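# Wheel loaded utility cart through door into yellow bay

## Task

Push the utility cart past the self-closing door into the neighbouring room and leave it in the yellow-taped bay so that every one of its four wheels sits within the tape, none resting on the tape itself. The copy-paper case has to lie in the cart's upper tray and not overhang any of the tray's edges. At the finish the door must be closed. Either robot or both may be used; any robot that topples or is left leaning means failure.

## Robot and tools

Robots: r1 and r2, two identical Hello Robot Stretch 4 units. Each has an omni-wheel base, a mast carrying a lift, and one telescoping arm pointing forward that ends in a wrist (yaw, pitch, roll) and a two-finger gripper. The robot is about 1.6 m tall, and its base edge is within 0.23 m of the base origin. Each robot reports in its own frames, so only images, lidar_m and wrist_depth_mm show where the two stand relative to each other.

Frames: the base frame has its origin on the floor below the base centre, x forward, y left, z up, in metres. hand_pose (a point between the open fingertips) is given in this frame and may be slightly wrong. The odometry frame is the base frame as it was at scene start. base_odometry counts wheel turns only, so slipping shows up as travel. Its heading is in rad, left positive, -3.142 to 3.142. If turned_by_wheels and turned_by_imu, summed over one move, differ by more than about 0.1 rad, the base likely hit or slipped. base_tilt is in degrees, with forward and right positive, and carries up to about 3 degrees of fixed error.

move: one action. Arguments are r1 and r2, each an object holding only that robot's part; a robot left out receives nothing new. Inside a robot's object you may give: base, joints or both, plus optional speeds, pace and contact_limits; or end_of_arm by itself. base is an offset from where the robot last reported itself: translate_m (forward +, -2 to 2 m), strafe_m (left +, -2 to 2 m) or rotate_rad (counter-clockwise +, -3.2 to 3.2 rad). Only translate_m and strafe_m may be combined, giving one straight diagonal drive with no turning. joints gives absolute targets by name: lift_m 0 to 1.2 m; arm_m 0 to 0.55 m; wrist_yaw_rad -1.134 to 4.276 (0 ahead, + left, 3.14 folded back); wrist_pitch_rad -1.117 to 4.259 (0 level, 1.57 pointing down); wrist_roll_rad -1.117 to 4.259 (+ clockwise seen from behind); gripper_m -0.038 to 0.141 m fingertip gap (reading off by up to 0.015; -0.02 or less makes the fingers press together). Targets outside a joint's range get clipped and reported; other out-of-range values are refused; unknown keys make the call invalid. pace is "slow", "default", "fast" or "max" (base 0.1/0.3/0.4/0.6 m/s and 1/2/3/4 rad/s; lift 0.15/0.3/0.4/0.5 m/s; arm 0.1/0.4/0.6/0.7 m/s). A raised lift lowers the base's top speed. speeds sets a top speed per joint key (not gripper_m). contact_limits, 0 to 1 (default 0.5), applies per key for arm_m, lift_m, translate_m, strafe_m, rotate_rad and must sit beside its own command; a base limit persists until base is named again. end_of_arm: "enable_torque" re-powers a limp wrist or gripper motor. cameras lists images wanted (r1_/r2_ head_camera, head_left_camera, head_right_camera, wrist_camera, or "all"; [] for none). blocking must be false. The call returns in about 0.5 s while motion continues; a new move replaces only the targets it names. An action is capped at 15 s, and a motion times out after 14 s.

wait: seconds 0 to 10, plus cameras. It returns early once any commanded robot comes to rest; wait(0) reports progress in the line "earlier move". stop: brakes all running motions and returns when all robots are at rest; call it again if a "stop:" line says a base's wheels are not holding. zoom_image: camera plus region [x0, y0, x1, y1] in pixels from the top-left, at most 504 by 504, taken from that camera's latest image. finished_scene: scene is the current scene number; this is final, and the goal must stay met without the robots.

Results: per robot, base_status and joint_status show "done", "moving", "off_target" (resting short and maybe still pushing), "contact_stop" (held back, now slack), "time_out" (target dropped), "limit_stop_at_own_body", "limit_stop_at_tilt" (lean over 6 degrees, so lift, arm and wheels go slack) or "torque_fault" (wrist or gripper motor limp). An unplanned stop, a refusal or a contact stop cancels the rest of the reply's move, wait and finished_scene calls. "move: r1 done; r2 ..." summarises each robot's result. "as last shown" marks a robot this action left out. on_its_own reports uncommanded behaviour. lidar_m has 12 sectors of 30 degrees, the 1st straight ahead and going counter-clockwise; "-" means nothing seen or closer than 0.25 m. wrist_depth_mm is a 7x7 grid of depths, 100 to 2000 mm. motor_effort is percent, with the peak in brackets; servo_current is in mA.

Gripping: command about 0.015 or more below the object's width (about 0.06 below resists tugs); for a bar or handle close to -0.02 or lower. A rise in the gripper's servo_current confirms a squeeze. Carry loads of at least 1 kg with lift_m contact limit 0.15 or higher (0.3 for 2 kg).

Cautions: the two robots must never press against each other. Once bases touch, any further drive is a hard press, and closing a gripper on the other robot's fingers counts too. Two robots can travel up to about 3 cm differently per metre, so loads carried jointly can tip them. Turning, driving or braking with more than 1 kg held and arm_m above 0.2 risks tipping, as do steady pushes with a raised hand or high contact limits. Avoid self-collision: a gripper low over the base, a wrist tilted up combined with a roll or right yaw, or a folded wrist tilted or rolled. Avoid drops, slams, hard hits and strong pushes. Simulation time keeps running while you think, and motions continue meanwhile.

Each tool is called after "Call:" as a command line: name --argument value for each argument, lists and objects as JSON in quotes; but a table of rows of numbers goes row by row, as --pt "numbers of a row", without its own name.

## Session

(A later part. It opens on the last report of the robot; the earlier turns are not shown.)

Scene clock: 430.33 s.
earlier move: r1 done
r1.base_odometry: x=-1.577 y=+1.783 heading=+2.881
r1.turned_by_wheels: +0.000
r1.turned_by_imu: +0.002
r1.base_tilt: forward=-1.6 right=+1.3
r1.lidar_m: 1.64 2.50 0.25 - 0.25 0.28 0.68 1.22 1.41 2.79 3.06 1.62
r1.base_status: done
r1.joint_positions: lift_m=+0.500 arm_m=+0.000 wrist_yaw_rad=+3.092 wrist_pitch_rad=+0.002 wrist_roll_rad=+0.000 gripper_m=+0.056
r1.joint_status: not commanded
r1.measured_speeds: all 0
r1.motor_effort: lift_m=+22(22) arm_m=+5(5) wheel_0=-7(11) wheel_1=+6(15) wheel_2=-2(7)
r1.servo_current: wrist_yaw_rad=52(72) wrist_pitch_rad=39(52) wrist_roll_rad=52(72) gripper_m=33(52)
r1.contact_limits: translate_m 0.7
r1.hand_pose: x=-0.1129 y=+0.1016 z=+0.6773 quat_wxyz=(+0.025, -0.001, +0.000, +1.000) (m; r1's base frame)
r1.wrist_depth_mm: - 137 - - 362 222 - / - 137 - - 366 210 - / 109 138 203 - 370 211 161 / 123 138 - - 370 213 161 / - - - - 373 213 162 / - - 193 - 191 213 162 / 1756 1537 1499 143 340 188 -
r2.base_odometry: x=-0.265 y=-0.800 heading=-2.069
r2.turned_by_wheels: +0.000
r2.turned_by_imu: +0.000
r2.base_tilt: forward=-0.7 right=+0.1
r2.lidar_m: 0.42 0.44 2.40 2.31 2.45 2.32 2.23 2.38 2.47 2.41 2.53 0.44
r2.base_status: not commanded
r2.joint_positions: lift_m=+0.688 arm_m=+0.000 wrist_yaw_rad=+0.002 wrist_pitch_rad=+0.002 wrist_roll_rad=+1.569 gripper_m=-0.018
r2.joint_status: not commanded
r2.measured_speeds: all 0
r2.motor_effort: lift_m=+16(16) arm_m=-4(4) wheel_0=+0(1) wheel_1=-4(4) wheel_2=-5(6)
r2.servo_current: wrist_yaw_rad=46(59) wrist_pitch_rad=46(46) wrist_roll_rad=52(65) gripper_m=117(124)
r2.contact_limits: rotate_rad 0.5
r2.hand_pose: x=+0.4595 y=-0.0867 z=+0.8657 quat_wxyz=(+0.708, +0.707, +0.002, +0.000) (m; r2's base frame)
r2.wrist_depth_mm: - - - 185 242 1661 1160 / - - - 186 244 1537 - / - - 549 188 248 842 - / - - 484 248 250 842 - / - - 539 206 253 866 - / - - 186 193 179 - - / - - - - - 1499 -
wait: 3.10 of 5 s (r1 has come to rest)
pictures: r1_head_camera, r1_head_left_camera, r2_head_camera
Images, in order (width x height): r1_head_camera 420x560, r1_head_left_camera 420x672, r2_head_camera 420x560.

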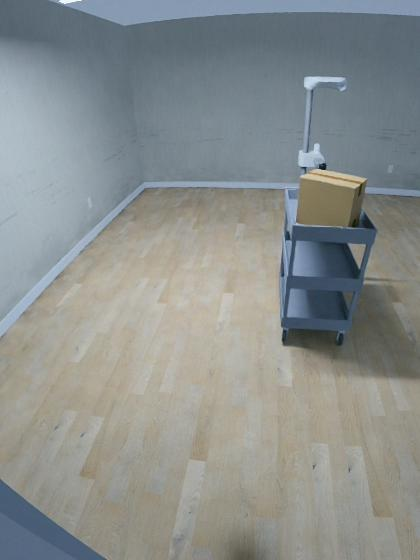

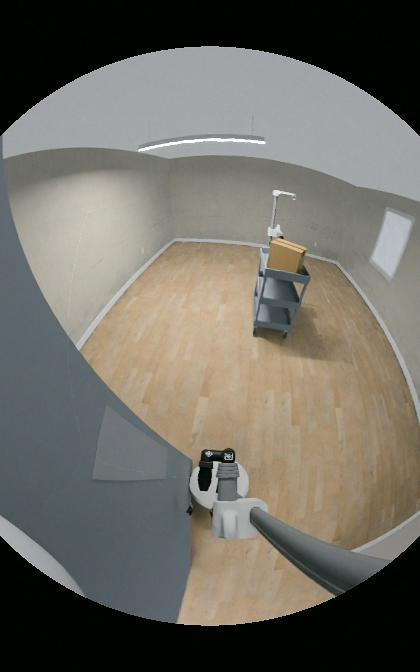

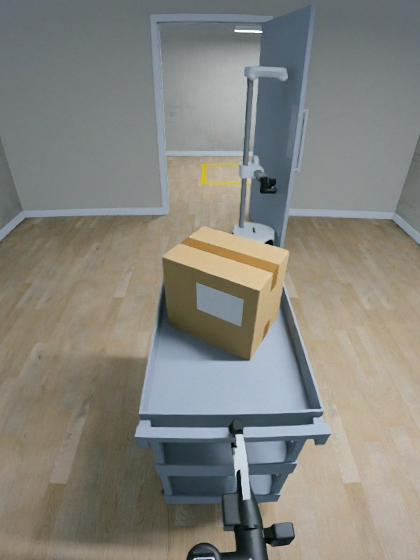

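Call:
move --blocking false --r1 '{"base":{"translate_m":0.1,"strafe_m":0.2},"contact_limits":{"translate_m":0.8},"pace":"slow"}' --cameras '[]'

Call:
wait --seconds 4 --cameras '["r1_head_left_camera","r1_head_camera","r2_head_camera"]'

Scene clock: 450.80 s.
move: r1 moving
r1.base_odometry: x=-1.584 y=+1.775 heading=+2.883
r1.turned_by_wheels: +0.002
r1.turned_by_imu: +0.004
r1.base_tilt: forward=-1.6 right=+1.3
r1.lidar_m: 1.65 2.48 0.25 - 0.25 0.27 0.67 1.25 1.43 2.80 3.02 1.63
r1.base_status: translate_m moving; strafe_m moving
r1.joint_positions: lift_m=+0.500 arm_m=+0.000 wrist_yaw_rad=+3.092 wrist_pitch_rad=+0.002 wrist_roll_rad=+0.000 gripper_m=+0.056
r1.joint_status: not commanded
r1.measured_speeds: translate_m=+0.024 strafe_m=+0.054 rotate_rad=-0.017 lift_m=+0.000 arm_m=+0.000 wrist_yaw_rad=+0.000 wrist_pitch_rad=+0.000 wrist_roll_rad=+0.000
r1.motor_effort: lift_m=+22(22) arm_m=+5(5) wheel_0=-18(18) wheel_1=+27(27) wheel_2=-2(4)
r1.servo_current: wrist_yaw_rad=39(72) wrist_pitch_rad=33(46) wrist_roll_rad=59(59) gripper_m=33(46)
r1.contact_limits: translate_m 0.8
r1.hand_pose: x=-0.1129 y=+0.1016 z=+0.6773 quat_wxyz=(+0.025, -0.001, +0.000, +1.000) (m; r1's base frame)
r1.wrist_depth_mm: - 137 - - 349 216 - / - 137 - - 351 206 - / 112 138 218 - 353 207 159 / 129 142 - - 355 208 159 / - - - - 355 208 159 / - - 193 - 191 208 167 / 1708 1464 1576 143 327 185 -
r2: as last shown
r2.lidar_m: 0.42 0.42 2.40 2.31 2.45 2.30 2.22 2.32 2.47 2.41 2.53 0.44
r2.motor_effort: lift_m=+16(16) arm_m=-3(4) wheel_0=+0(1) wheel_1=-4(4) wheel_2=-5(6)
r2.servo_current: wrist_yaw_rad=52(59) wrist_pitch_rad=39(46) wrist_roll_rad=52(59) gripper_m=117(124)
r2.contact_limits: rotate_rad 0.5
r2.wrist_depth_mm: - - - 185 242 1708 1160 / - - - 186 245 1576 - / - - 549 187 248 842 - / - - 480 248 250 854 - / - - 535 206 252 842 - / - - 186 193 178 - - / - - - - - 1499 -
pictures: none
No camera images: "cameras" was empty.

Scene clock: 451.70 s.
earlier move: r1 contact_stop
r1.base_odometry: x=-1.591 y=+1.771 heading=+2.892
r1.turned_by_wheels: +0.009
r1.turned_by_imu: +0.019
r1.base_tilt: forward=-1.6 right=+1.3
r1.lidar_m: 1.62 2.47 0.25 - 0.25 0.26 0.71 1.25 1.50 2.80 3.09 1.60
r1.base_status: translate_m contact_stop (by the wheels' count: +0.010 of +0.100); strafe_m contact_stop (by the wheels' count: +0.015 of +0.200)
r1.joint_positions: lift_m=+0.500 arm_m=+0.000 wrist_yaw_rad=+3.092 wrist_pitch_rad=+0.002 wrist_roll_rad=+0.000 gripper_m=+0.056
r1.joint_status: not commanded
r1.measured_speeds: all 0
r1.on_its_own: the wheels are slack since a contact_stop
r1.motor_effort: lift_m=+22(22) arm_m=+5(5) wheel_0=+0(29) wheel_1=+0(34) wheel_2=+0(5)
r1.servo_current: wrist_yaw_rad=59(72) wrist_pitch_rad=39(52) wrist_roll_rad=65(72) gripper_m=33(46)
r1.contact_limits: translate_m 0.8
r1.hand_pose: x=-0.1129 y=+0.1016 z=+0.6773 quat_wxyz=(+0.025, -0.001, +0.000, +1.000) (m; r1's base frame)
r1.wrist_depth_mm: - 137 - - 359 218 - / - 138 - - 359 206 - / 113 138 223 - 364 208 165 / 131 145 - - 368 208 158 / - - - - 368 208 158 / - - 194 - 191 209 167 / 1708 1537 1537 143 330 185 -
r2.base_odometry: x=-0.265 y=-0.800 heading=-2.069
r2.turned_by_wheels: +0.000
r2.turned_by_imu: +0.000
r2.base_tilt: forward=-0.7 right=+0.1
r2.lidar_m: 0.42 0.43 2.44 2.32 2.44 2.32 2.21 2.35 2.49 2.40 2.53 0.45
r2.base_status: not commanded
r2.joint_positions: lift_m=+0.688 arm_m=+0.000 wrist_yaw_rad=+0.002 wrist_pitch_rad=+0.002 wrist_roll_rad=+1.569 gripper_m=-0.018
r2.joint_status: not commanded
r2.measured_speeds: all 0
r2.motor_effort: lift_m=+16(16) arm_m=-4(4) wheel_0=+0(1) wheel_1=-4(4) wheel_2=-5(6)
r2.servo_current: wrist_yaw_rad=33(59) wrist_pitch_rad=46(46) wrist_roll_rad=33(59) gripper_m=117(124)
r2.contact_limits: rotate_rad 0.5
r2.hand_pose: x=+0.4595 y=-0.0867 z=+0.8657 quat_wxyz=(+0.708, +0.707, +0.002, +0.000) (m; r2's base frame)
r2.wrist_depth_mm: - - - 185 243 1618 1160 / - - - 186 245 1576 - / - - 554 188 247 854 - / - - 480 248 249 854 - / - - 535 205 253 854 - / - - 186 193 178 - - / - - - - - 1499 -
wait: 0.90 of 4 s (r1 has come to rest)
pictures: r1_head_camera, r1_head_left_camera, r2_head_camera
Images, in order (width x height): r1_head_camera 420x560, r1_head_left_camera 420x672, r2_head_camera 420x560.

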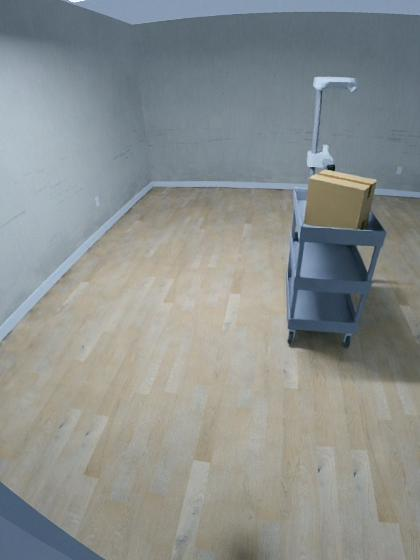

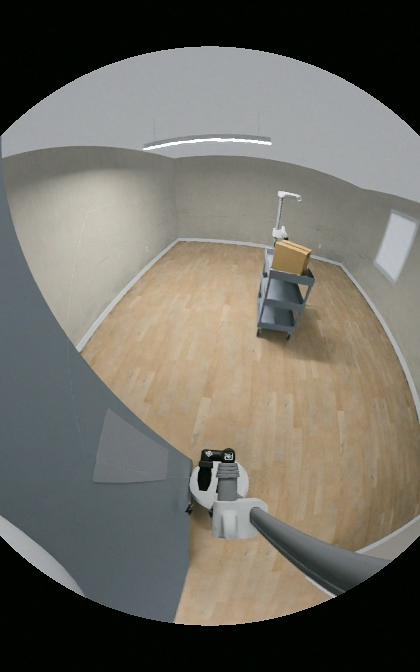

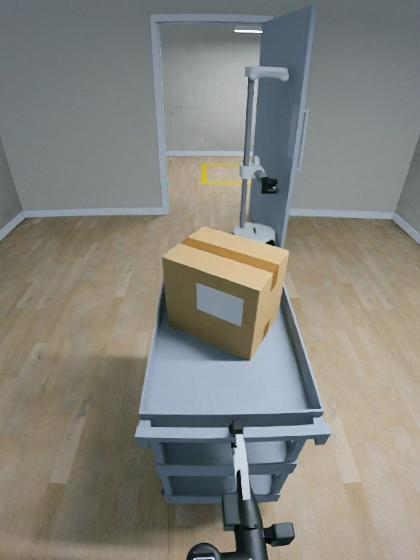

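Call:
move --blocking false --r1 '{"base":{"translate_m":0.2,"strafe_m":0.02},"contact_limits":{"translate_m":0.9},"pace":"slow"}' --cameras '[]'

Call:
wait --seconds 4 --cameras '["r1_head_left_camera","r2_head_camera"]'

Scene clock: 459.07 s.
move: r1 moving
r1.base_odometry: x=-1.603 y=+1.773 heading=+2.892
r1.turned_by_wheels: +0.000
r1.turned_by_imu: +0.000
r1.base_tilt: forward=-1.6 right=+1.3
r1.lidar_m: 1.58 2.44 0.25 - 0.25 0.26 0.72 1.27 1.51 2.81 3.11 1.59
r1.base_status: translate_m moving; strafe_m moving
r1.joint_positions: lift_m=+0.500 arm_m=+0.000 wrist_yaw_rad=+3.092 wrist_pitch_rad=+0.002 wrist_roll_rad=+0.000 gripper_m=+0.056
r1.joint_status: not commanded
r1.measured_speeds: translate_m=+0.049 strafe_m=+0.005 rotate_rad=-0.001 lift_m=+0.000 arm_m=+0.000 wrist_yaw_rad=+0.000 wrist_pitch_rad=+0.000 wrist_roll_rad=+0.000
r1.motor_effort: lift_m=+22(22) arm_m=+5(5) wheel_0=+1(5) wheel_1=+9(11) wheel_2=-6(7)
r1.servo_current: wrist_yaw_rad=46(59) wrist_pitch_rad=39(46) wrist_roll_rad=26(59) gripper_m=33(46)
r1.contact_limits: translate_m 0.9
r1.hand_pose: x=-0.1129 y=+0.1016 z=+0.6773 quat_wxyz=(+0.025, -0.001, +0.000, +1.000) (m; r1's base frame)
r1.wrist_depth_mm: - 137 - - 357 217 - / - 138 - - 359 207 - / 112 138 223 - 362 208 166 / 131 145 - - 366 209 158 / - - - - 366 209 158 / - - 194 - 191 208 166 / 1618 1499 1499 143 332 185 -
r2: as last shown
r2.lidar_m: 0.40 0.43 2.42 2.31 2.45 2.31 2.22 2.33 2.49 2.41 2.55 0.44
r2.servo_current: wrist_yaw_rad=46(59) wrist_pitch_rad=39(46) wrist_roll_rad=52(59) gripper_m=117(124)
r2.contact_limits: rotate_rad 0.5
r2.wrist_depth_mm: - - - 185 243 1618 1138 / - - - 186 245 1537 - / - - 544 187 248 842 - / - - 484 248 250 842 - / - - 539 206 253 854 - / - - 186 193 178 - - / - - - - - 1499 -
pictures: none
No camera images: "cameras" was empty.

Scene clock: 460.80 s.
earlier move: r1 contact_stop
r1.base_odometry: x=-1.690 y=+1.794 heading=+2.942
r1.turned_by_wheels: +0.050
r1.turned_by_imu: +0.051
r1.base_tilt: forward=-1.6 right=+1.3
r1.lidar_m: 4.37 2.31 1.95 1.96 0.25 0.30 0.88 1.34 1.79 2.80 3.13 1.52
r1.base_status: translate_m contact_stop (by the wheels' count: +0.102 of +0.200); strafe_m contact_stop (by the wheels' count: +0.001 of +0.020)
r1.joint_positions: lift_m=+0.500 arm_m=+0.000 wrist_yaw_rad=+3.092 wrist_pitch_rad=+0.002 wrist_roll_rad=+0.000 gripper_m=+0.056
r1.joint_status: not commanded
r1.measured_speeds: all 0
r1.on_its_own: the wheels are slack since a contact_stop
r1.motor_effort: lift_m=+22(22) arm_m=+5(5) wheel_0=+0(12) wheel_1=+0(35) wheel_2=+0(8)
r1.servo_current: wrist_yaw_rad=52(72) wrist_pitch_rad=33(52) wrist_roll_rad=39(59) gripper_m=46(46)
r1.contact_limits: translate_m 0.9
r1.hand_pose: x=-0.1129 y=+0.1016 z=+0.6773 quat_wxyz=(+0.025, -0.001, +0.000, +1.000) (m; r1's base frame)
r1.wrist_depth_mm: 136 138 - - 364 202 - / 113 139 - - 368 202 - / 116 139 264 - 370 204 - / 137 159 - - 373 206 - / 1205 - - - 338 206 162 / - - 194 - 191 205 - / 1464 1499 1576 143 336 179 -
r2.base_odometry: x=-0.265 y=-0.800 heading=-2.069
r2.turned_by_wheels: +0.000
r2.turned_by_imu: +0.000
r2.base_tilt: forward=-0.6 right=+0.1
r2.lidar_m: 0.39 0.44 2.41 2.31 2.46 2.31 2.23 2.34 2.50 2.38 2.55 0.45
r2.base_status: not commanded
r2.joint_positions: lift_m=+0.688 arm_m=+0.000 wrist_yaw_rad=+0.002 wrist_pitch_rad=+0.002 wrist_roll_rad=+1.569 gripper_m=-0.018
r2.joint_status: not commanded
r2.measured_speeds: all 0
r2.motor_effort: lift_m=+16(16) arm_m=-4(4) wheel_0=+0(1) wheel_1=-4(4) wheel_2=-5(6)
r2.servo_current: wrist_yaw_rad=59(59) wrist_pitch_rad=33(46) wrist_roll_rad=46(59) gripper_m=117(124)
r2.contact_limits: rotate_rad 0.5
r2.hand_pose: x=+0.4595 y=-0.0867 z=+0.8657 quat_wxyz=(+0.708, +0.707, +0.002, +0.000) (m; r2's base frame)
r2.wrist_depth_mm: - - - 185 244 1618 1160 / - - - 186 245 1576 - / - - 554 188 247 854 - / - - 484 248 250 854 - / - - 535 205 252 854 - / - - 186 193 178 - - / - - - - - 1537 -
wait: 1.73 of 4 s (r1 has come to rest)
pictures: r1_head_left_camera, r2_head_camera
Images, in order (width x height): r1_head_left_camera 420x672, r2_head_camera 420x560.

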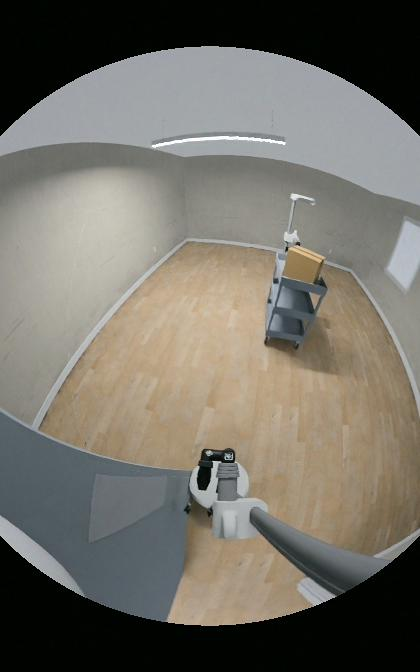

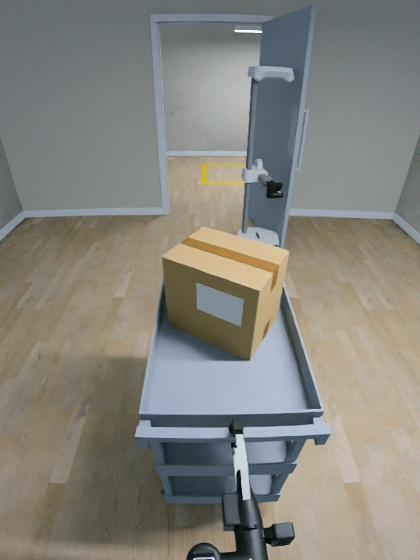

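Call:
zoom_image --camera "r2_head_camera" --region '[140, 0, 350, 260]'

Call:
zoom_image --camera "r1_head_left_camera" --region '[0, 380, 420, 672]'

Scaled by 1.938 from the camera's 420x560 image, which has a finer 1200x1600 frame.

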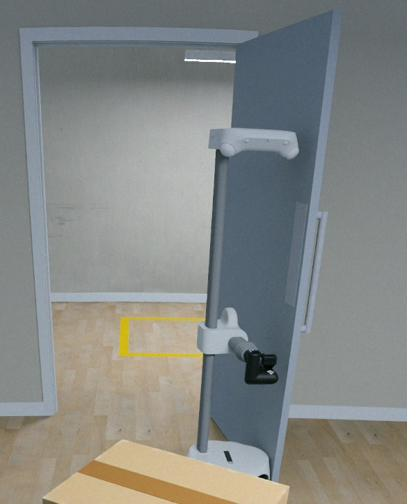

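Scaled by 1.200 from the camera's 420x672 image, which has a finer 600x960 frame.

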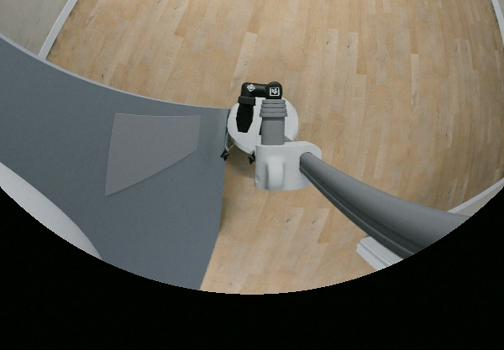

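Call:
move --blocking false --r1 '{"base":{"strafe_m":0.08},"contact_limits":{"strafe_m":1.0},"pace":"slow"}' --cameras '[]'

Call:
wait --seconds 3 --cameras '["r2_head_camera"]'

Call:
zoom_image --camera "r2_head_camera" --region '[140, 0, 350, 260]'

Scene clock: 489.20 s.
move: r1 moving
r1.base_odometry: x=-1.692 y=+1.782 heading=+2.943
r1.turned_by_wheels: +0.001
r1.turned_by_imu: -0.001
r1.base_tilt: forward=-1.6 right=+1.3
r1.lidar_m: 4.34 2.32 1.92 1.93 0.25 0.27 0.88 1.34 1.78 2.81 3.18 1.50
r1.base_status: strafe_m moving
r1.joint_positions: lift_m=+0.500 arm_m=+0.000 wrist_yaw_rad=+3.092 wrist_pitch_rad=+0.002 wrist_roll_rad=+0.000 gripper_m=+0.056
r1.joint_status: not commanded
r1.measured_speeds: translate_m=+0.000 strafe_m=+0.057 rotate_rad=-0.001 lift_m=+0.000 arm_m=+0.000 wrist_yaw_rad=+0.000 wrist_pitch_rad=+0.000 wrist_roll_rad=+0.000
r1.motor_effort: lift_m=+22(22) arm_m=+5(5) wheel_0=-30(30) wheel_1=+33(33) wheel_2=+0(1)
r1.servo_current: wrist_yaw_rad=52(78) wrist_pitch_rad=46(46) wrist_roll_rad=39(52) gripper_m=39(46)
r1.contact_limits: strafe_m 1
r1.hand_pose: x=-0.1129 y=+0.1016 z=+0.6773 quat_wxyz=(+0.025, -0.001, +0.000, +1.000) (m; r1's base frame)
r1.wrist_depth_mm: 136 138 - - 370 217 - / 111 138 - - 373 205 - / 115 139 251 - 377 206 - / 137 152 - - 382 208 - / 1255 - - - 342 207 163 / - - 194 - 191 208 164 / 1499 1576 1537 143 342 182 -
r2: as last shown
r2.lidar_m: 0.42 0.44 2.41 2.28 2.46 2.30 2.24 2.35 2.47 2.39 2.52 0.46
r2.servo_current: wrist_yaw_rad=39(72) wrist_pitch_rad=39(46) wrist_roll_rad=39(59) gripper_m=117(124)
r2.contact_limits: rotate_rad 0.5
r2.wrist_depth_mm: - - - 185 243 1661 1160 / - - - 186 246 1576 - / - - 554 187 247 854 - / - - 480 249 250 854 - / - - 535 206 251 854 - / - - 186 193 179 - - / - - - - - 1499 -
pictures: none
No camera images: "cameras" was empty.

Scene clock: 490.67 s.
earlier move: r1 done
r1.base_odometry: x=-1.705 y=+1.717 heading=+2.942
r1.turned_by_wheels: +0.000
r1.turned_by_imu: +0.000
r1.base_tilt: forward=-1.6 right=+1.3
r1.lidar_m: 4.34 2.31 1.95 1.93 0.25 0.27 0.90 1.33 1.75 2.83 3.16 1.51
r1.base_status: done
r1.joint_positions: lift_m=+0.500 arm_m=+0.000 wrist_yaw_rad=+3.092 wrist_pitch_rad=+0.002 wrist_roll_rad=+0.000 gripper_m=+0.056
r1.joint_status: not commanded
r1.measured_speeds: all 0
r1.motor_effort: lift_m=+22(22) arm_m=+5(5) wheel_0=-30(33) wheel_1=+34(37) wheel_2=-1(2)
r1.servo_current: wrist_yaw_rad=33(78) wrist_pitch_rad=39(52) wrist_roll_rad=59(65) gripper_m=39(46)
r1.contact_limits: strafe_m 1
r1.hand_pose: x=-0.1129 y=+0.1016 z=+0.6773 quat_wxyz=(+0.025, -0.001, +0.000, +1.000) (m; r1's base frame)
r1.wrist_depth_mm: 136 138 - - 370 204 - / 111 139 - - 373 204 - / 115 139 260 - 375 206 - / 137 152 - - 375 207 - / 1229 - - - 340 208 163 / - - 194 - 191 208 163 / 1537 1537 1499 143 340 182 -
r2.base_odometry: x=-0.265 y=-0.800 heading=-2.069
r2.turned_by_wheels: +0.000
r2.turned_by_imu: +0.000
r2.base_tilt: forward=-0.6 right=+0.1
r2.lidar_m: 0.39 0.45 2.42 2.31 2.45 2.27 2.22 2.34 2.48 2.40 2.53 0.43
r2.base_status: not commanded
r2.joint_positions: lift_m=+0.688 arm_m=+0.000 wrist_yaw_rad=+0.002 wrist_pitch_rad=+0.002 wrist_roll_rad=+1.569 gripper_m=-0.018
r2.joint_status: not commanded
r2.measured_speeds: all 0
r2.motor_effort: lift_m=+16(16) arm_m=-4(4) wheel_0=+0(1) wheel_1=-3(4) wheel_2=-6(6)
r2.servo_current: wrist_yaw_rad=52(72) wrist_pitch_rad=39(46) wrist_roll_rad=26(59) gripper_m=117(124)
r2.contact_limits: rotate_rad 0.5
r2.hand_pose: x=+0.4595 y=-0.0867 z=+0.8657 quat_wxyz=(+0.708, +0.707, +0.002, +0.000) (m; r2's base frame)
r2.wrist_depth_mm: - - - 185 243 1708 1160 / - - - 186 245 1499 - / - - 554 188 247 842 - / - - 484 248 250 854 - / - - 539 206 251 842 - / - - 187 193 178 - - / - - - - - 1499 -
wait: 1.47 of 3 s (r1 has come to rest)
pictures: r2_head_camera
Images, in order (width x height): r2_head_camera 420x560.

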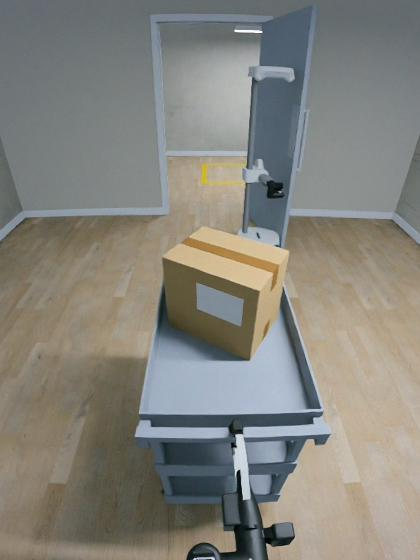

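Scaled by 1.938 from the camera's 420x560 image, which has a finer 1200x1600 frame.

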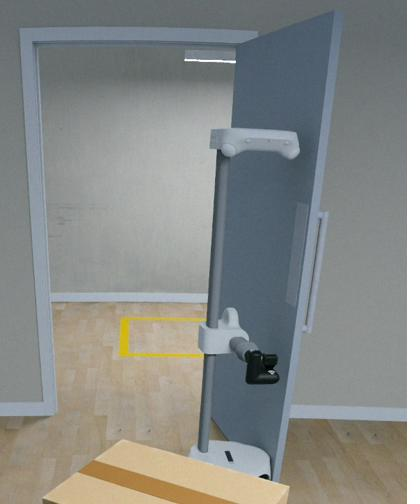

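Call:
move --blocking false --r1 '{"base":{"translate_m":0.04,"strafe_m":0.03},"contact_limits":{"translate_m":0.9},"pace":"slow"}' --cameras '[]'

Call:
wait --seconds 2 --cameras '["r2_head_camera"]'

Call:
zoom_image --camera "r2_head_camera" --region '[140, 0, 350, 260]'

Scene clock: 522.20 s.
move: r1 contact_stop
r1.base_odometry: x=-1.706 y=+1.720 heading=+2.954
r1.turned_by_wheels: +0.012
r1.turned_by_imu: +0.012
r1.base_tilt: forward=-1.6 right=+1.3
r1.lidar_m: 4.22 2.35 1.97 1.94 0.25 0.31 0.89 1.33 1.83 2.82 3.19 1.50
r1.base_status: translate_m contact_stop; strafe_m contact_stop
r1.joint_positions: lift_m=+0.500 arm_m=+0.000 wrist_yaw_rad=+3.092 wrist_pitch_rad=+0.002 wrist_roll_rad=+0.000 gripper_m=+0.056
r1.joint_status: not commanded
r1.measured_speeds: translate_m=+0.000 strafe_m=-0.003 rotate_rad=+0.000 lift_m=+0.000 arm_m=+0.000 wrist_yaw_rad=+0.000 wrist_pitch_rad=+0.000 wrist_roll_rad=+0.000
r1.on_its_own: the wheels are slack since a contact_stop
r1.motor_effort: lift_m=+22(22) arm_m=+5(5) wheel_0=+0(33) wheel_1=+3(37) wheel_2=+0(7)
r1.servo_current: wrist_yaw_rad=52(72) wrist_pitch_rad=39(52) wrist_roll_rad=59(59) gripper_m=39(52)
r1.contact_limits: translate_m 0.9
r1.hand_pose: x=-0.1129 y=+0.1016 z=+0.6773 quat_wxyz=(+0.025, -0.001, +0.000, +1.000) (m; r1's base frame)
r1.wrist_depth_mm: 136 138 - - 375 218 - / 111 139 - - 342 207 - / 115 139 263 - 345 207 - / 137 153 - - 389 208 - / 1281 - - - 349 209 164 / - - 194 - 191 208 163 / 1281 1537 1537 143 349 183 -
r2: as last shown
r2.base_tilt: forward=-0.7 right=+0.1
r2.lidar_m: 0.39 0.43 2.41 2.30 2.48 2.31 2.23 2.34 2.46 2.41 2.54 0.44
r2.motor_effort: lift_m=+16(16) arm_m=-4(4) wheel_0=+0(1) wheel_1=-4(4) wheel_2=-5(5)
r2.servo_current: wrist_yaw_rad=52(65) wrist_pitch_rad=39(52) wrist_roll_rad=52(52) gripper_m=117(117)
r2.contact_limits: rotate_rad 0.5
r2.wrist_depth_mm: - - - 185 243 1618 1160 / - - - 186 246 1576 - / - - 549 188 247 831 - / - - 477 249 250 842 - / - - 535 205 251 866 - / - - 186 193 178 - - / - - - - - 1499 -
pictures: none
No camera images: "cameras" was empty.

not run: a stop that you did not command came earlier in this reply.

Scaled by 1.938 from the camera's 420x560 image, which has a finer 1200x1600 frame.

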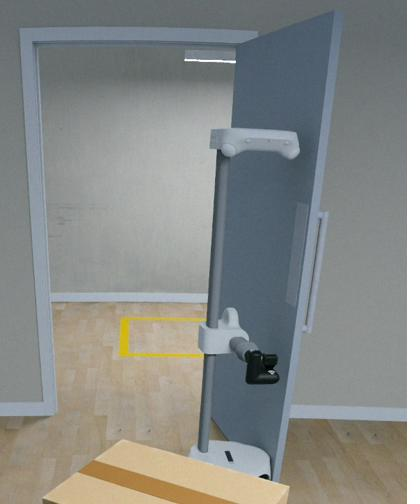

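Try straight translate (friction at the leaf).

Call:
move --blocking false --r1 '{"base":{"translate_m":0.06},"contact_limits":{"translate_m":1.0},"pace":"slow"}' --cameras '[]'

Call:
wait --seconds 2 --cameras '["r1_head_left_camera","r2_head_camera"]'

Call:
zoom_image --camera "r2_head_camera" --region '[140, 0, 350, 260]'

Scene clock: 527.33 s.
earlier move: r1 contact_stop
move: r1 moving
r1.base_odometry: x=-1.718 y=+1.723 heading=+2.955
r1.turned_by_wheels: +0.001
r1.turned_by_imu: +0.000
r1.base_tilt: forward=-1.6 right=+1.3
r1.lidar_m: 4.21 2.31 1.94 1.94 0.25 0.28 0.92 1.35 1.82 2.80 3.18 1.50
r1.base_status: earlier translate_m contact_stop (by the wheels' count: +0.002 of +0.040); earlier strafe_m contact_stop (by the wheels' count: -0.002 of +0.030); translate_m moving
r1.joint_positions: lift_m=+0.500 arm_m=+0.000 wrist_yaw_rad=+3.092 wrist_pitch_rad=+0.002 wrist_roll_rad=+0.000 gripper_m=+0.056
r1.joint_status: not commanded
r1.measured_speeds: translate_m=+0.048 strafe_m=+0.000 rotate_rad=-0.003 lift_m=+0.000 arm_m=+0.000 wrist_yaw_rad=+0.000 wrist_pitch_rad=+0.000 wrist_roll_rad=+0.000
r1.motor_effort: lift_m=+22(22) arm_m=+5(5) wheel_0=+2(4) wheel_1=+9(10) wheel_2=-6(7)
r1.servo_current: wrist_yaw_rad=39(52) wrist_pitch_rad=33(46) wrist_roll_rad=52(59) gripper_m=39(46)
r1.contact_limits: translate_m 1
r1.hand_pose: x=-0.1129 y=+0.1016 z=+0.6773 quat_wxyz=(+0.025, -0.001, +0.000, +1.000) (m; r1's base frame)
r1.wrist_depth_mm: 136 138 - - 379 219 - / 111 138 - - 343 207 - / 115 139 263 - 347 208 - / 136 153 - - 349 208 - / 1255 - - - 351 208 164 / 1308 - 193 - 191 209 164 / 1308 1537 1499 143 349 183 -
r2: as last shown
r2.lidar_m: 0.41 0.44 2.42 2.31 2.44 2.30 2.23 2.36 2.50 2.38 2.54 0.45
r2.servo_current: wrist_yaw_rad=46(65) wrist_pitch_rad=39(46) wrist_roll_rad=33(52) gripper_m=117(124)
r2.contact_limits: rotate_rad 0.5
r2.wrist_depth_mm: - - - 185 243 1708 1160 / - - - 186 247 1576 - / - - 549 188 248 842 - / - - 484 249 251 854 - / - - 535 206 251 854 - / - - 186 193 179 - - / - - - - - 1499 -
pictures: none
No camera images: "cameras" was empty.

Scene clock: 528.67 s.
earlier move: r1 done
r1.base_odometry: x=-1.765 y=+1.731 heading=+2.955
r1.turned_by_wheels: +0.000
r1.turned_by_imu: +0.000
r1.base_tilt: forward=-1.6 right=+1.3
r1.lidar_m: 4.19 2.27 1.91 1.90 0.25 0.29 0.94 1.40 1.94 2.83 3.20 1.42
r1.base_status: done
r1.joint_positions: lift_m=+0.500 arm_m=+0.000 wrist_yaw_rad=+3.092 wrist_pitch_rad=+0.002 wrist_roll_rad=+0.000 gripper_m=+0.056
r1.joint_status: not commanded
r1.measured_speeds: all 0
r1.motor_effort: lift_m=+22(22) arm_m=+5(5) wheel_0=+2(6) wheel_1=+7(11) wheel_2=-2(7)
r1.servo_current: wrist_yaw_rad=59(65) wrist_pitch_rad=46(46) wrist_roll_rad=52(65) gripper_m=46(52)
r1.contact_limits: translate_m 1
r1.hand_pose: x=-0.1129 y=+0.1016 z=+0.6773 quat_wxyz=(+0.025, -0.001, +0.000, +1.000) (m; r1's base frame)
r1.wrist_depth_mm: 136 138 - - 375 218 - / 111 139 - - 342 206 - / 115 139 263 - 345 207 - / 136 156 - - 389 209 - / 1336 - - - 347 208 164 / - - 193 - 191 208 163 / 1537 1464 1499 143 345 183 -
r2.base_odometry: x=-0.265 y=-0.800 heading=-2.069
r2.turned_by_wheels: +0.000
r2.turned_by_imu: +0.000
r2.base_tilt: forward=-0.7 right=+0.0
r2.lidar_m: 0.42 0.44 2.40 2.28 2.46 2.29 2.23 2.35 2.47 2.40 2.55 0.44
r2.base_status: not commanded
r2.joint_positions: lift_m=+0.688 arm_m=+0.000 wrist_yaw_rad=+0.002 wrist_pitch_rad=+0.002 wrist_roll_rad=+1.569 gripper_m=-0.018
r2.joint_status: not commanded
r2.measured_speeds: all 0
r2.motor_effort: lift_m=+16(16) arm_m=-4(4) wheel_0=+0(1) wheel_1=-4(4) wheel_2=-5(6)
r2.servo_current: wrist_yaw_rad=65(65) wrist_pitch_rad=39(46) wrist_roll_rad=46(65) gripper_m=111(124)
r2.contact_limits: rotate_rad 0.5
r2.hand_pose: x=+0.4595 y=-0.0867 z=+0.8657 quat_wxyz=(+0.708, +0.707, +0.002, +0.000) (m; r2's base frame)
r2.wrist_depth_mm: - - - 185 243 1708 1182 / - - - 186 244 1537 - / - - 549 188 246 854 - / - - 484 248 249 854 - / - - 539 206 251 866 - / - - 186 193 178 - - / - - - - - 1499 -
wait: 1.33 of 2 s (r1 has come to rest)
pictures: r1_head_left_camera, r2_head_camera
Images, in order (width x height): r1_head_left_camera 420x672, r2_head_camera 420x560.

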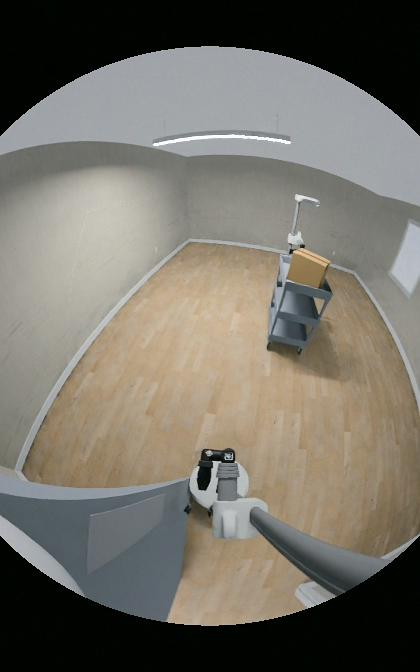

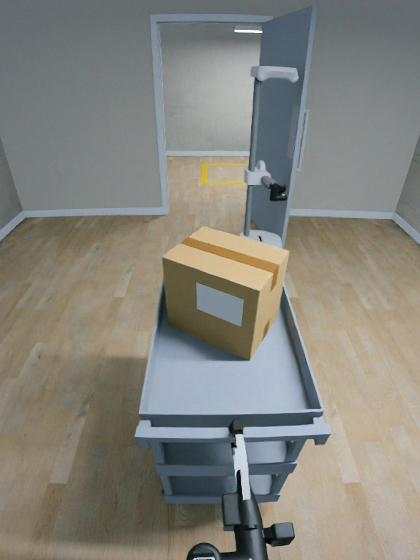

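Scaled by 1.938 from the camera's 420x560 image, which has a finer 1200x1600 frame.

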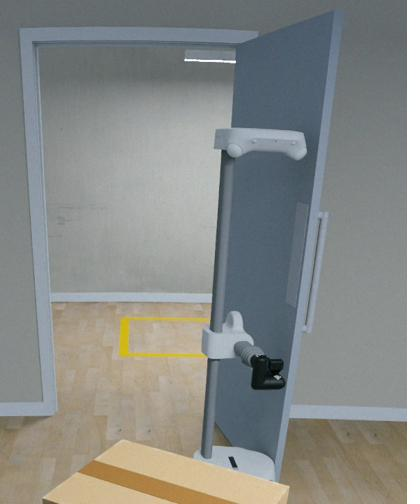

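Call:
move --blocking false --r1 '{"base":{"translate_m":0.06},"contact_limits":{"translate_m":1.0},"pace":"slow"}' --cameras '[]'

Call:
wait --seconds 2 --cameras '["r1_head_left_camera","r2_head_camera"]'

Call:
zoom_image --camera "r2_head_camera" --region '[140, 0, 350, 260]'

Scene clock: 534.07 s.
move: r1 moving
r1.base_odometry: x=-1.777 y=+1.734 heading=+2.956
r1.turned_by_wheels: +0.000
r1.turned_by_imu: +0.000
r1.base_tilt: forward=-1.6 right=+1.2
r1.lidar_m: 4.21 2.29 1.89 1.90 0.25 0.30 0.89 1.41 1.95 2.83 3.21 1.45
r1.base_status: translate_m moving
r1.joint_positions: lift_m=+0.500 arm_m=+0.000 wrist_yaw_rad=+3.092 wrist_pitch_rad=+0.002 wrist_roll_rad=+0.000 gripper_m=+0.056
r1.joint_status: not commanded
r1.measured_speeds: translate_m=+0.049 strafe_m=+0.000 rotate_rad=+0.002 lift_m=+0.000 arm_m=+0.000 wrist_yaw_rad=+0.000 wrist_pitch_rad=+0.000 wrist_roll_rad=+0.000
r1.motor_effort: lift_m=+22(22) arm_m=+5(5) wheel_0=+2(7) wheel_1=+7(9) wheel_2=-7(7)
r1.servo_current: wrist_yaw_rad=59(59) wrist_pitch_rad=46(46) wrist_roll_rad=46(59) gripper_m=39(39)
r1.contact_limits: translate_m 1
r1.hand_pose: x=-0.1129 y=+0.1016 z=+0.6773 quat_wxyz=(+0.025, -0.001, +0.000, +1.000) (m; r1's base frame)
r1.wrist_depth_mm: 136 138 - - 377 218 - / 111 139 - - 342 207 - / 115 139 263 - 345 206 - / 137 155 - - 387 208 - / 1336 - - - 349 208 164 / 1336 - 193 - 191 209 163 / 1308 1499 1537 143 345 182 -
r2: as last shown
r2.base_tilt: forward=-0.7 right=+0.1
r2.lidar_m: 0.41 0.45 2.43 2.28 2.45 2.31 2.19 2.36 2.46 2.41 2.55 0.46
r2.motor_effort: lift_m=+16(16) arm_m=-4(4) wheel_0=-1(1) wheel_1=-4(4) wheel_2=-5(5)
r2.servo_current: wrist_yaw_rad=52(59) wrist_pitch_rad=46(46) wrist_roll_rad=39(52) gripper_m=111(117)
r2.contact_limits: rotate_rad 0.5
r2.wrist_depth_mm: - - - 185 242 1708 1160 / - - - 186 246 1576 - / - - 554 188 247 831 - / - - 480 248 249 842 - / - - 539 206 252 866 - / - - 186 193 178 - - / - - - - - 1499 -
pictures: none
No camera images: "cameras" was empty.

Scene clock: 535.40 s.
earlier move: r1 done
r1.base_odometry: x=-1.824 y=+1.743 heading=+2.956
r1.turned_by_wheels: +0.000
r1.turned_by_imu: +0.000
r1.base_tilt: forward=-1.6 right=+1.3
r1.lidar_m: 4.17 2.25 1.92 1.87 0.25 0.28 0.92 1.43 2.03 2.83 3.21 1.38
r1.base_status: done
r1.joint_positions: lift_m=+0.500 arm_m=+0.000 wrist_yaw_rad=+3.092 wrist_pitch_rad=+0.002 wrist_roll_rad=+0.000 gripper_m=+0.056
r1.joint_status: not commanded
r1.measured_speeds: all 0
r1.motor_effort: lift_m=+22(22) arm_m=+5(5) wheel_0=+1(7) wheel_1=+5(16) wheel_2=-3(7)
r1.servo_current: wrist_yaw_rad=72(72) wrist_pitch_rad=39(46) wrist_roll_rad=52(65) gripper_m=46(46)
r1.contact_limits: translate_m 1
r1.hand_pose: x=-0.1129 y=+0.1016 z=+0.6773 quat_wxyz=(+0.025, -0.001, +0.000, +1.000) (m; r1's base frame)
r1.wrist_depth_mm: 136 138 - - 368 201 - / 112 138 - - 375 202 - / 115 139 264 - 377 203 - / 136 156 - - 379 204 - / 1336 - - - 340 205 160 / 1366 - 194 - 190 204 - / 1397 1537 1499 143 342 179 -
r2.base_odometry: x=-0.265 y=-0.800 heading=-2.069
r2.turned_by_wheels: +0.000
r2.turned_by_imu: +0.000
r2.base_tilt: forward=-0.7 right=+0.1
r2.lidar_m: 0.40 0.45 2.42 2.30 2.49 2.30 2.24 2.36 2.47 2.41 2.52 0.43
r2.base_status: not commanded
r2.joint_positions: lift_m=+0.688 arm_m=+0.000 wrist_yaw_rad=+0.002 wrist_pitch_rad=+0.002 wrist_roll_rad=+1.569 gripper_m=-0.018
r2.joint_status: not commanded
r2.measured_speeds: all 0
r2.motor_effort: lift_m=+16(16) arm_m=-4(4) wheel_0=+0(1) wheel_1=-4(4) wheel_2=-5(6)
r2.servo_current: wrist_yaw_rad=33(59) wrist_pitch_rad=39(46) wrist_roll_rad=52(52) gripper_m=117(124)
r2.contact_limits: rotate_rad 0.5
r2.hand_pose: x=+0.4595 y=-0.0867 z=+0.8657 quat_wxyz=(+0.708, +0.707, +0.002, +0.000) (m; r2's base frame)
r2.wrist_depth_mm: - - - 185 243 1661 1160 / - - - 186 245 1576 - / - - 549 187 247 842 - / - - 480 248 250 854 - / - - 539 206 252 842 - / - - 186 193 179 - - / - - - - - 1499 -
wait: 1.33 of 2 s (r1 has come to rest)
pictures: r1_head_left_camera, r2_head_camera
Images, in order (width x height): r1_head_left_camera 420x672, r2_head_camera 420x560.

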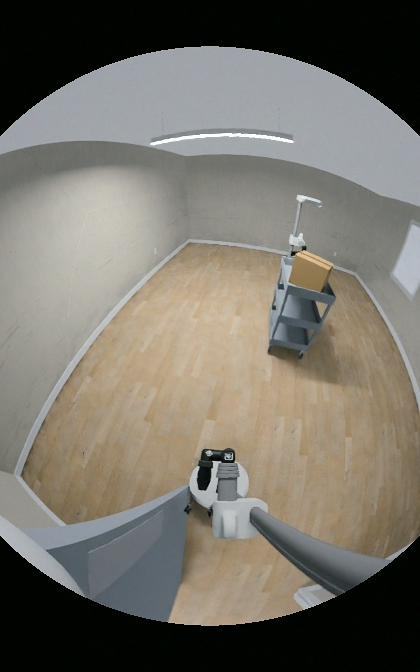

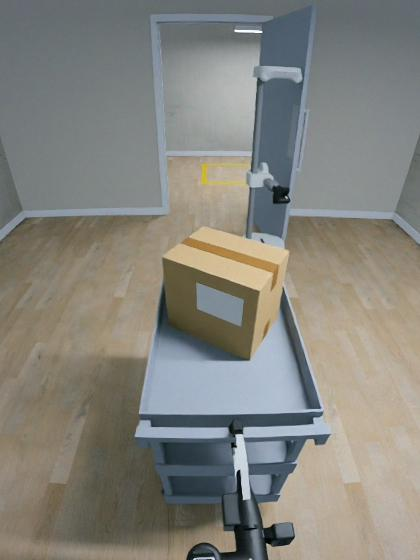

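Scaled by 1.938 from the camera's 420x560 image, which has a finer 1200x1600 frame.

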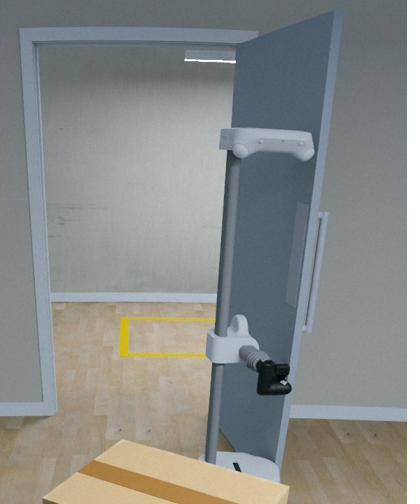

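Call:
move --blocking false --r2 '{"base":{"strafe_m":-0.1},"pace":"slow"}' --cameras '[]'

Call:
wait --seconds 4 --cameras '["r2_head_camera"]'

Call:
move --blocking false --r2 '{"base":{"rotate_rad":0.17},"pace":"slow"}' --cameras '[]'

Call:
wait --seconds 3 --cameras '["r2_head_camera"]'

Scene clock: 545.50 s.
move: r2 moving
r1: as last shown
r1.lidar_m: 4.17 2.27 1.92 1.89 0.25 0.27 0.89 1.43 2.04 2.82 3.24 1.38
r1.motor_effort: lift_m=+22(22) arm_m=+5(5) wheel_0=+2(2) wheel_1=+5(5) wheel_2=-3(3)
r1.servo_current: wrist_yaw_rad=39(59) wrist_pitch_rad=46(46) wrist_roll_rad=46(65) gripper_m=46(46)
r1.contact_limits: translate_m 1
r1.wrist_depth_mm: 136 138 - - 366 201 - / 111 139 - - 373 202 - / 116 139 264 - 377 204 - / 136 156 - - 379 204 - / 1308 - - - 342 205 161 / 1430 - 193 - 191 204 - / 1397 1499 1537 143 342 179 -
r2.base_odometry: x=-0.277 y=-0.793 heading=-2.068
r2.turned_by_wheels: +0.000
r2.turned_by_imu: +0.001
r2.base_tilt: forward=-0.7 right=+0.1
r2.lidar_m: 0.40 0.43 2.44 2.34 2.47 2.29 2.21 2.36 2.44 2.40 2.54 0.45
r2.base_status: strafe_m moving
r2.joint_positions: lift_m=+0.688 arm_m=+0.000 wrist_yaw_rad=+0.002 wrist_pitch_rad=+0.002 wrist_roll_rad=+1.569 gripper_m=-0.018
r2.joint_status: not commanded
r2.measured_speeds: translate_m=+0.000 strafe_m=-0.057 rotate_rad=+0.003 lift_m=+0.000 arm_m=+0.000 wrist_yaw_rad=+0.000 wrist_pitch_rad=+0.000 wrist_roll_rad=+0.000
r2.motor_effort: lift_m=+16(16) arm_m=-4(4) wheel_0=+10(13) wheel_1=-7(8) wheel_2=+0(5)
r2.servo_current: wrist_yaw_rad=46(59) wrist_pitch_rad=46(52) wrist_roll_rad=46(59) gripper_m=117(117)
r2.hand_pose: x=+0.4595 y=-0.0867 z=+0.8657 quat_wxyz=(+0.708, +0.707, +0.002, +0.000) (m; r2's base frame)
r2.wrist_depth_mm: - - - 185 244 1708 1160 / - - - 186 245 1576 - / - - 554 188 247 831 - / - - 484 190 249 854 - / - - 539 191 251 866 - / - - 187 193 178 - - / - - - - - 1499 -
pictures: none
No camera images: "cameras" was empty.

Scene clock: 547.13 s.
earlier move: r2 done
r1.base_odometry: x=-1.824 y=+1.743 heading=+2.956
r1.turned_by_wheels: +0.000
r1.turned_by_imu: +0.000
r1.base_tilt: forward=-1.6 right=+1.3
r1.lidar_m: 4.19 2.28 1.91 1.90 0.25 0.28 0.96 1.44 2.04 2.84 3.21 1.38
r1.base_status: not commanded
r1.joint_positions: lift_m=+0.500 arm_m=+0.000 wrist_yaw_rad=+3.092 wrist_pitch_rad=+0.002 wrist_roll_rad=+0.000 gripper_m=+0.056
r1.joint_status: not commanded
r1.measured_speeds: all 0
r1.motor_effort: lift_m=+22(22) arm_m=+5(5) wheel_0=+2(2) wheel_1=+5(5) wheel_2=-3(3)
r1.servo_current: wrist_yaw_rad=52(72) wrist_pitch_rad=46(46) wrist_roll_rad=52(65) gripper_m=39(46)
r1.contact_limits: translate_m 1
r1.hand_pose: x=-0.1129 y=+0.1016 z=+0.6773 quat_wxyz=(+0.025, -0.001, +0.000, +1.000) (m; r1's base frame)
r1.wrist_depth_mm: 136 138 - - 368 200 - / 112 139 - - 373 202 - / 115 139 264 - 379 204 - / 137 156 - - 379 204 - / 1308 - - - 342 204 160 / 1397 - 193 - 191 205 - / 1430 1499 1499 143 342 179 -
r2.base_odometry: x=-0.352 y=-0.752 heading=-2.068
r2.turned_by_wheels: +0.000
r2.turned_by_imu: +0.000
r2.base_tilt: forward=-0.7 right=+0.1
r2.lidar_m: 0.39 0.42 2.52 2.42 2.57 2.30 2.25 2.37 2.35 2.31 2.44 0.44
r2.base_status: done
r2.joint_positions: lift_m=+0.688 arm_m=+0.000 wrist_yaw_rad=+0.002 wrist_pitch_rad=+0.002 wrist_roll_rad=+1.569 gripper_m=-0.018
r2.joint_status: not commanded
r2.measured_speeds: all 0
r2.motor_effort: lift_m=+16(16) arm_m=-4(4) wheel_0=+5(13) wheel_1=-4(8) wheel_2=+0(5)
r2.servo_current: wrist_yaw_rad=39(59) wrist_pitch_rad=46(52) wrist_roll_rad=46(59) gripper_m=117(124)
r2.hand_pose: x=+0.4595 y=-0.0867 z=+0.8657 quat_wxyz=(+0.708, +0.707, +0.002, +0.000) (m; r2's base frame)
r2.wrist_depth_mm: - - - 202 266 1397 1118 / - - - 200 260 1661 559 / - - - 197 258 842 - / - - 500 254 254 866 - / - - 500 204 250 854 - / - - 187 190 178 831 - / - - 597 - 247 129 -
wait: 1.63 of 4 s (r2 has come to rest)
pictures: r2_head_camera
Images, in order (width x height): r2_head_camera 420x560.

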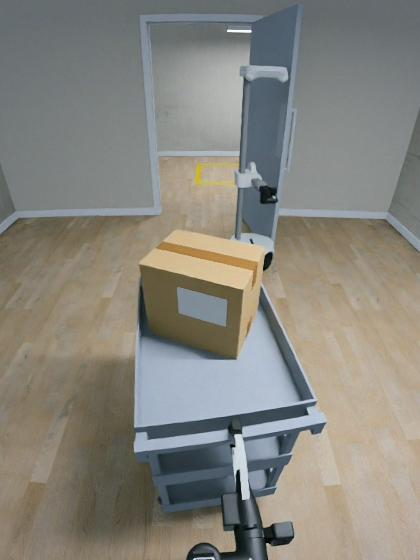

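Scene clock: 547.63 s.
move: r2 moving
r1: as last shown
r1.lidar_m: 4.17 2.29 1.91 1.90 0.25 0.30 0.93 1.44 2.02 2.83 3.25 1.39
r1.motor_effort: lift_m=+22(22) arm_m=+5(5) wheel_0=+1(2) wheel_1=+5(5) wheel_2=-3(3)
r1.contact_limits: translate_m 1
r1.wrist_depth_mm: 136 138 - - 370 202 - / 111 139 - - 373 202 - / 115 139 263 - 377 204 - / 136 156 - - 382 205 - / 1281 - - - 343 205 161 / 1397 - 193 - 190 206 - / 1430 1537 1537 143 343 179 -
r2.base_odometry: x=-0.352 y=-0.752 heading=-1.951
r2.turned_by_wheels: +0.117
r2.turned_by_imu: +0.114
r2.base_tilt: forward=-0.6 right=+0.0
r2.lidar_m: 0.39 0.46 2.46 2.41 2.72 2.25 2.24 2.50 2.35 2.32 2.54 0.44
r2.base_status: rotate_rad moving
r2.joint_positions: lift_m=+0.688 arm_m=+0.000 wrist_yaw_rad=-0.005 wrist_pitch_rad=+0.002 wrist_roll_rad=+1.569 gripper_m=-0.018
r2.joint_status: not commanded
r2.measured_speeds: translate_m=+0.000 strafe_m=-0.001 rotate_rad=+0.351 lift_m=+0.000 arm_m=+0.000 wrist_yaw_rad=+0.000 wrist_pitch_rad=+0.000 wrist_roll_rad=+0.000
r2.motor_effort: lift_m=+16(16) arm_m=-4(4) wheel_0=-10(11) wheel_1=-5(9) wheel_2=-10(13)
r2.servo_current: wrist_yaw_rad=52(65) wrist_pitch_rad=39(46) wrist_roll_rad=46(59) gripper_m=111(117)
r2.hand_pose: x=+0.4589 y=-0.0889 z=+0.8657 quat_wxyz=(+0.708, +0.707, -0.001, -0.003) (m; r2's base frame)
r2.wrist_depth_mm: - - - 176 236 1618 1160 / - - - 178 237 1537 - / - - 530 180 240 831 - / - - 477 183 242 831 - / - - 535 183 244 854 - / - - 186 186 179 - - / - - - - - 1499 -
pictures: none
No camera images: "cameras" was empty.

Scene clock: 548.23 s.
earlier move: r2 done
r1.base_odometry: x=-1.824 y=+1.743 heading=+2.956
r1.turned_by_wheels: +0.000
r1.turned_by_imu: +0.000
r1.base_tilt: forward=-1.6 right=+1.3
r1.lidar_m: 4.18 2.29 1.91 1.88 0.25 0.28 0.92 1.43 2.04 2.83 3.22 1.37
r1.base_status: not commanded
r1.joint_positions: lift_m=+0.500 arm_m=+0.000 wrist_yaw_rad=+3.092 wrist_pitch_rad=+0.002 wrist_roll_rad=+0.000 gripper_m=+0.056
r1.joint_status: not commanded
r1.measured_speeds: all 0
r1.motor_effort: lift_m=+22(22) arm_m=+5(5) wheel_0=+1(2) wheel_1=+5(6) wheel_2=-3(3)
r1.servo_current: wrist_yaw_rad=59(72) wrist_pitch_rad=46(46) wrist_roll_rad=39(65) gripper_m=39(46)
r1.contact_limits: translate_m 1
r1.hand_pose: x=-0.1129 y=+0.1016 z=+0.6773 quat_wxyz=(+0.025, -0.001, +0.000, +1.000) (m; r1's base frame)
r1.wrist_depth_mm: 136 138 - - 368 202 - / 111 139 - - 373 202 - / 115 139 263 - 377 204 - / 136 155 - - 382 205 - / 1308 - - - 342 205 160 / 1430 - 193 - 191 205 - / 1430 1537 1464 143 342 179 -
r2.base_odometry: x=-0.352 y=-0.752 heading=-1.899
r2.turned_by_wheels: +0.052
r2.turned_by_imu: +0.051
r2.base_tilt: forward=-0.7 right=+0.1
r2.lidar_m: 0.42 0.50 2.46 2.41 2.71 2.26 2.25 2.51 2.31 2.29 2.63 0.43
r2.base_status: done
r2.joint_positions: lift_m=+0.688 arm_m=+0.000 wrist_yaw_rad=+0.002 wrist_pitch_rad=+0.002 wrist_roll_rad=+1.569 gripper_m=-0.018
r2.joint_status: not commanded
r2.measured_speeds: all 0
r2.motor_effort: lift_m=+16(16) arm_m=-4(4) wheel_0=-3(11) wheel_1=-4(9) wheel_2=-5(13)
r2.servo_current: wrist_yaw_rad=46(65) wrist_pitch_rad=39(46) wrist_roll_rad=46(59) gripper_m=117(117)
r2.hand_pose: x=+0.4595 y=-0.0869 z=+0.8657 quat_wxyz=(+0.708, +0.707, +0.001, +0.000) (m; r2's base frame)
r2.wrist_depth_mm: - - - 160 216 1499 - / - - 564 164 222 - - / - 500 462 169 229 - - / - - 500 175 236 842 - / - - 574 181 242 - - / - - 185 186 177 - - / - - - - - 1576 496
wait: 0.60 of 3 s (r2 has come to rest)
pictures: r2_head_camera
Images, in order (width x height): r2_head_camera 420x560.

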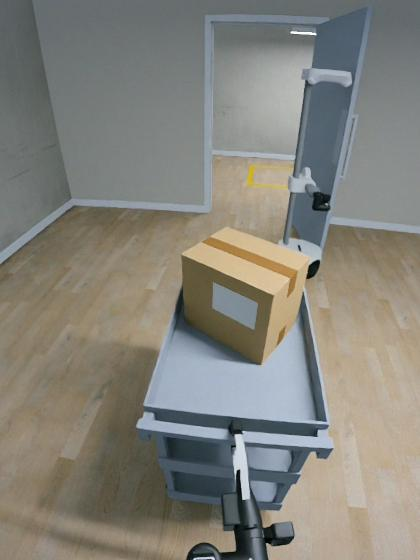

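Call:
move --blocking false --r2 '{"base":{"strafe_m":-0.08},"pace":"slow"}' --cameras '[]'

Call:
wait --seconds 4 --cameras '["r2_head_camera"]'

Scene clock: 557.80 s.
move: r2 moving
r1: as last shown
r1.base_tilt: forward=-1.6 right=+1.2
r1.lidar_m: 4.18 2.26 1.91 1.88 0.25 0.28 0.91 1.44 2.01 2.82 3.24 1.39
r1.motor_effort: lift_m=+22(22) arm_m=+5(5) wheel_0=+1(2) wheel_1=+5(5) wheel_2=-3(3)
r1.servo_current: wrist_yaw_rad=46(65) wrist_pitch_rad=46(46) wrist_roll_rad=52(59) gripper_m=39(46)
r1.contact_limits: translate_m 1
r1.wrist_depth_mm: 136 138 - - 368 202 - / 111 139 - - 375 202 - / 116 139 265 - 377 203 - / 137 156 - - 382 205 - / 1308 - - - 342 204 160 / 1430 - 194 - 191 204 - / 1366 1499 1499 143 340 178 -
r2.base_odometry: x=-0.366 y=-0.748 heading=-1.899
r2.turned_by_wheels: +0.000
r2.turned_by_imu: +0.001
r2.base_tilt: forward=-0.7 right=+0.1
r2.lidar_m: 0.40 0.44 2.45 2.42 2.67 2.26 2.23 2.56 2.31 2.27 2.60 0.42
r2.base_status: strafe_m moving
r2.joint_positions: lift_m=+0.688 arm_m=+0.000 wrist_yaw_rad=+0.002 wrist_pitch_rad=+0.002 wrist_roll_rad=+1.569 gripper_m=-0.019
r2.joint_status: not commanded
r2.measured_speeds: translate_m=+0.000 strafe_m=-0.056 rotate_rad=+0.002 lift_m=+0.000 arm_m=+0.000 wrist_yaw_rad=+0.000 wrist_pitch_rad=+0.000 wrist_roll_rad=+0.000
r2.motor_effort: lift_m=+16(16) arm_m=-4(4) wheel_0=+9(10) wheel_1=-9(9) wheel_2=-1(4)
r2.servo_current: wrist_yaw_rad=46(59) wrist_pitch_rad=39(46) wrist_roll_rad=52(59) gripper_m=104(117)
r2.hand_pose: x=+0.4595 y=-0.0869 z=+0.8657 quat_wxyz=(+0.708, +0.707, +0.001, +0.000) (m; r2's base frame)
r2.wrist_depth_mm: - - - 160 216 1537 - / - - 585 164 223 - - / - - 459 170 229 - - / - - 492 174 236 831 - / - - 569 180 241 - - / - - 185 185 178 - - / - - - - - 1618 500
pictures: none
No camera images: "cameras" was empty.

Scene clock: 559.23 s.
earlier move: r2 done
r1.base_odometry: x=-1.824 y=+1.743 heading=+2.956
r1.turned_by_wheels: +0.000
r1.turned_by_imu: +0.000
r1.base_tilt: forward=-1.6 right=+1.3
r1.lidar_m: 4.19 2.27 1.91 1.88 0.25 0.29 0.90 1.44 2.04 2.82 3.22 1.39
r1.base_status: not commanded
r1.joint_positions: lift_m=+0.500 arm_m=+0.000 wrist_yaw_rad=+3.092 wrist_pitch_rad=+0.002 wrist_roll_rad=+0.000 gripper_m=+0.056
r1.joint_status: not commanded
r1.measured_speeds: all 0
r1.motor_effort: lift_m=+22(22) arm_m=+5(5) wheel_0=+1(2) wheel_1=+5(6) wheel_2=-3(3)
r1.servo_current: wrist_yaw_rad=59(65) wrist_pitch_rad=26(52) wrist_roll_rad=59(59) gripper_m=39(46)
r1.contact_limits: translate_m 1
r1.hand_pose: x=-0.1129 y=+0.1016 z=+0.6773 quat_wxyz=(+0.025, -0.001, +0.000, +1.000) (m; r1's base frame)
r1.wrist_depth_mm: 136 138 - - 370 201 - / 111 138 - - 373 202 - / 116 139 263 - 377 204 - / 136 156 - - 379 205 - / 1281 - - - 342 206 160 / 1430 - 193 - 190 205 - / 1430 1537 1537 143 340 180 -
r2.base_odometry: x=-0.428 y=-0.727 heading=-1.899
r2.turned_by_wheels: +0.000
r2.turned_by_imu: +0.000
r2.base_tilt: forward=-0.7 right=+0.0
r2.lidar_m: 0.37 0.40 2.53 2.49 2.70 2.27 2.26 2.56 2.23 2.23 2.50 0.43
r2.base_status: done
r2.joint_positions: lift_m=+0.688 arm_m=+0.000 wrist_yaw_rad=+0.002 wrist_pitch_rad=+0.005 wrist_roll_rad=+1.569 gripper_m=-0.019
r2.joint_status: not commanded
r2.measured_speeds: all 0
r2.motor_effort: lift_m=+17(17) arm_m=-4(4) wheel_0=+4(12) wheel_1=-4(9) wheel_2=+0(4)
r2.servo_current: wrist_yaw_rad=52(59) wrist_pitch_rad=52(52) wrist_roll_rad=33(59) gripper_m=85(117)
r2.hand_pose: x=+0.4595 y=-0.0869 z=+0.8649 quat_wxyz=(+0.708, +0.707, +0.002, -0.001) (m; r2's base frame)
r2.wrist_depth_mm: - - - 161 220 1618 1138 / - - - 163 221 1576 - / - - 508 166 225 831 - / - 480 459 168 228 831 - / - - 521 169 230 842 - / - - 185 171 179 - - / - - - - 236 1618 -
wait: 1.43 of 4 s (r2 has come to rest)
pictures: r2_head_camera
Images, in order (width x height): r2_head_camera 420x560.

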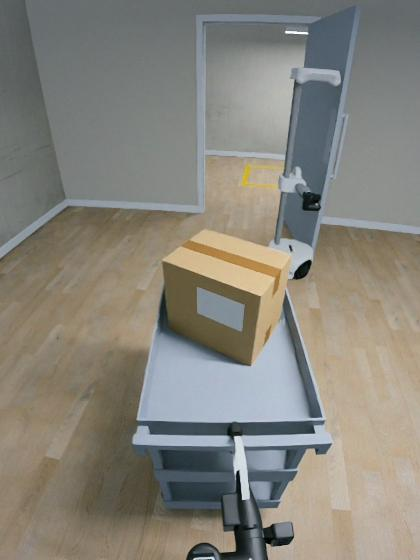

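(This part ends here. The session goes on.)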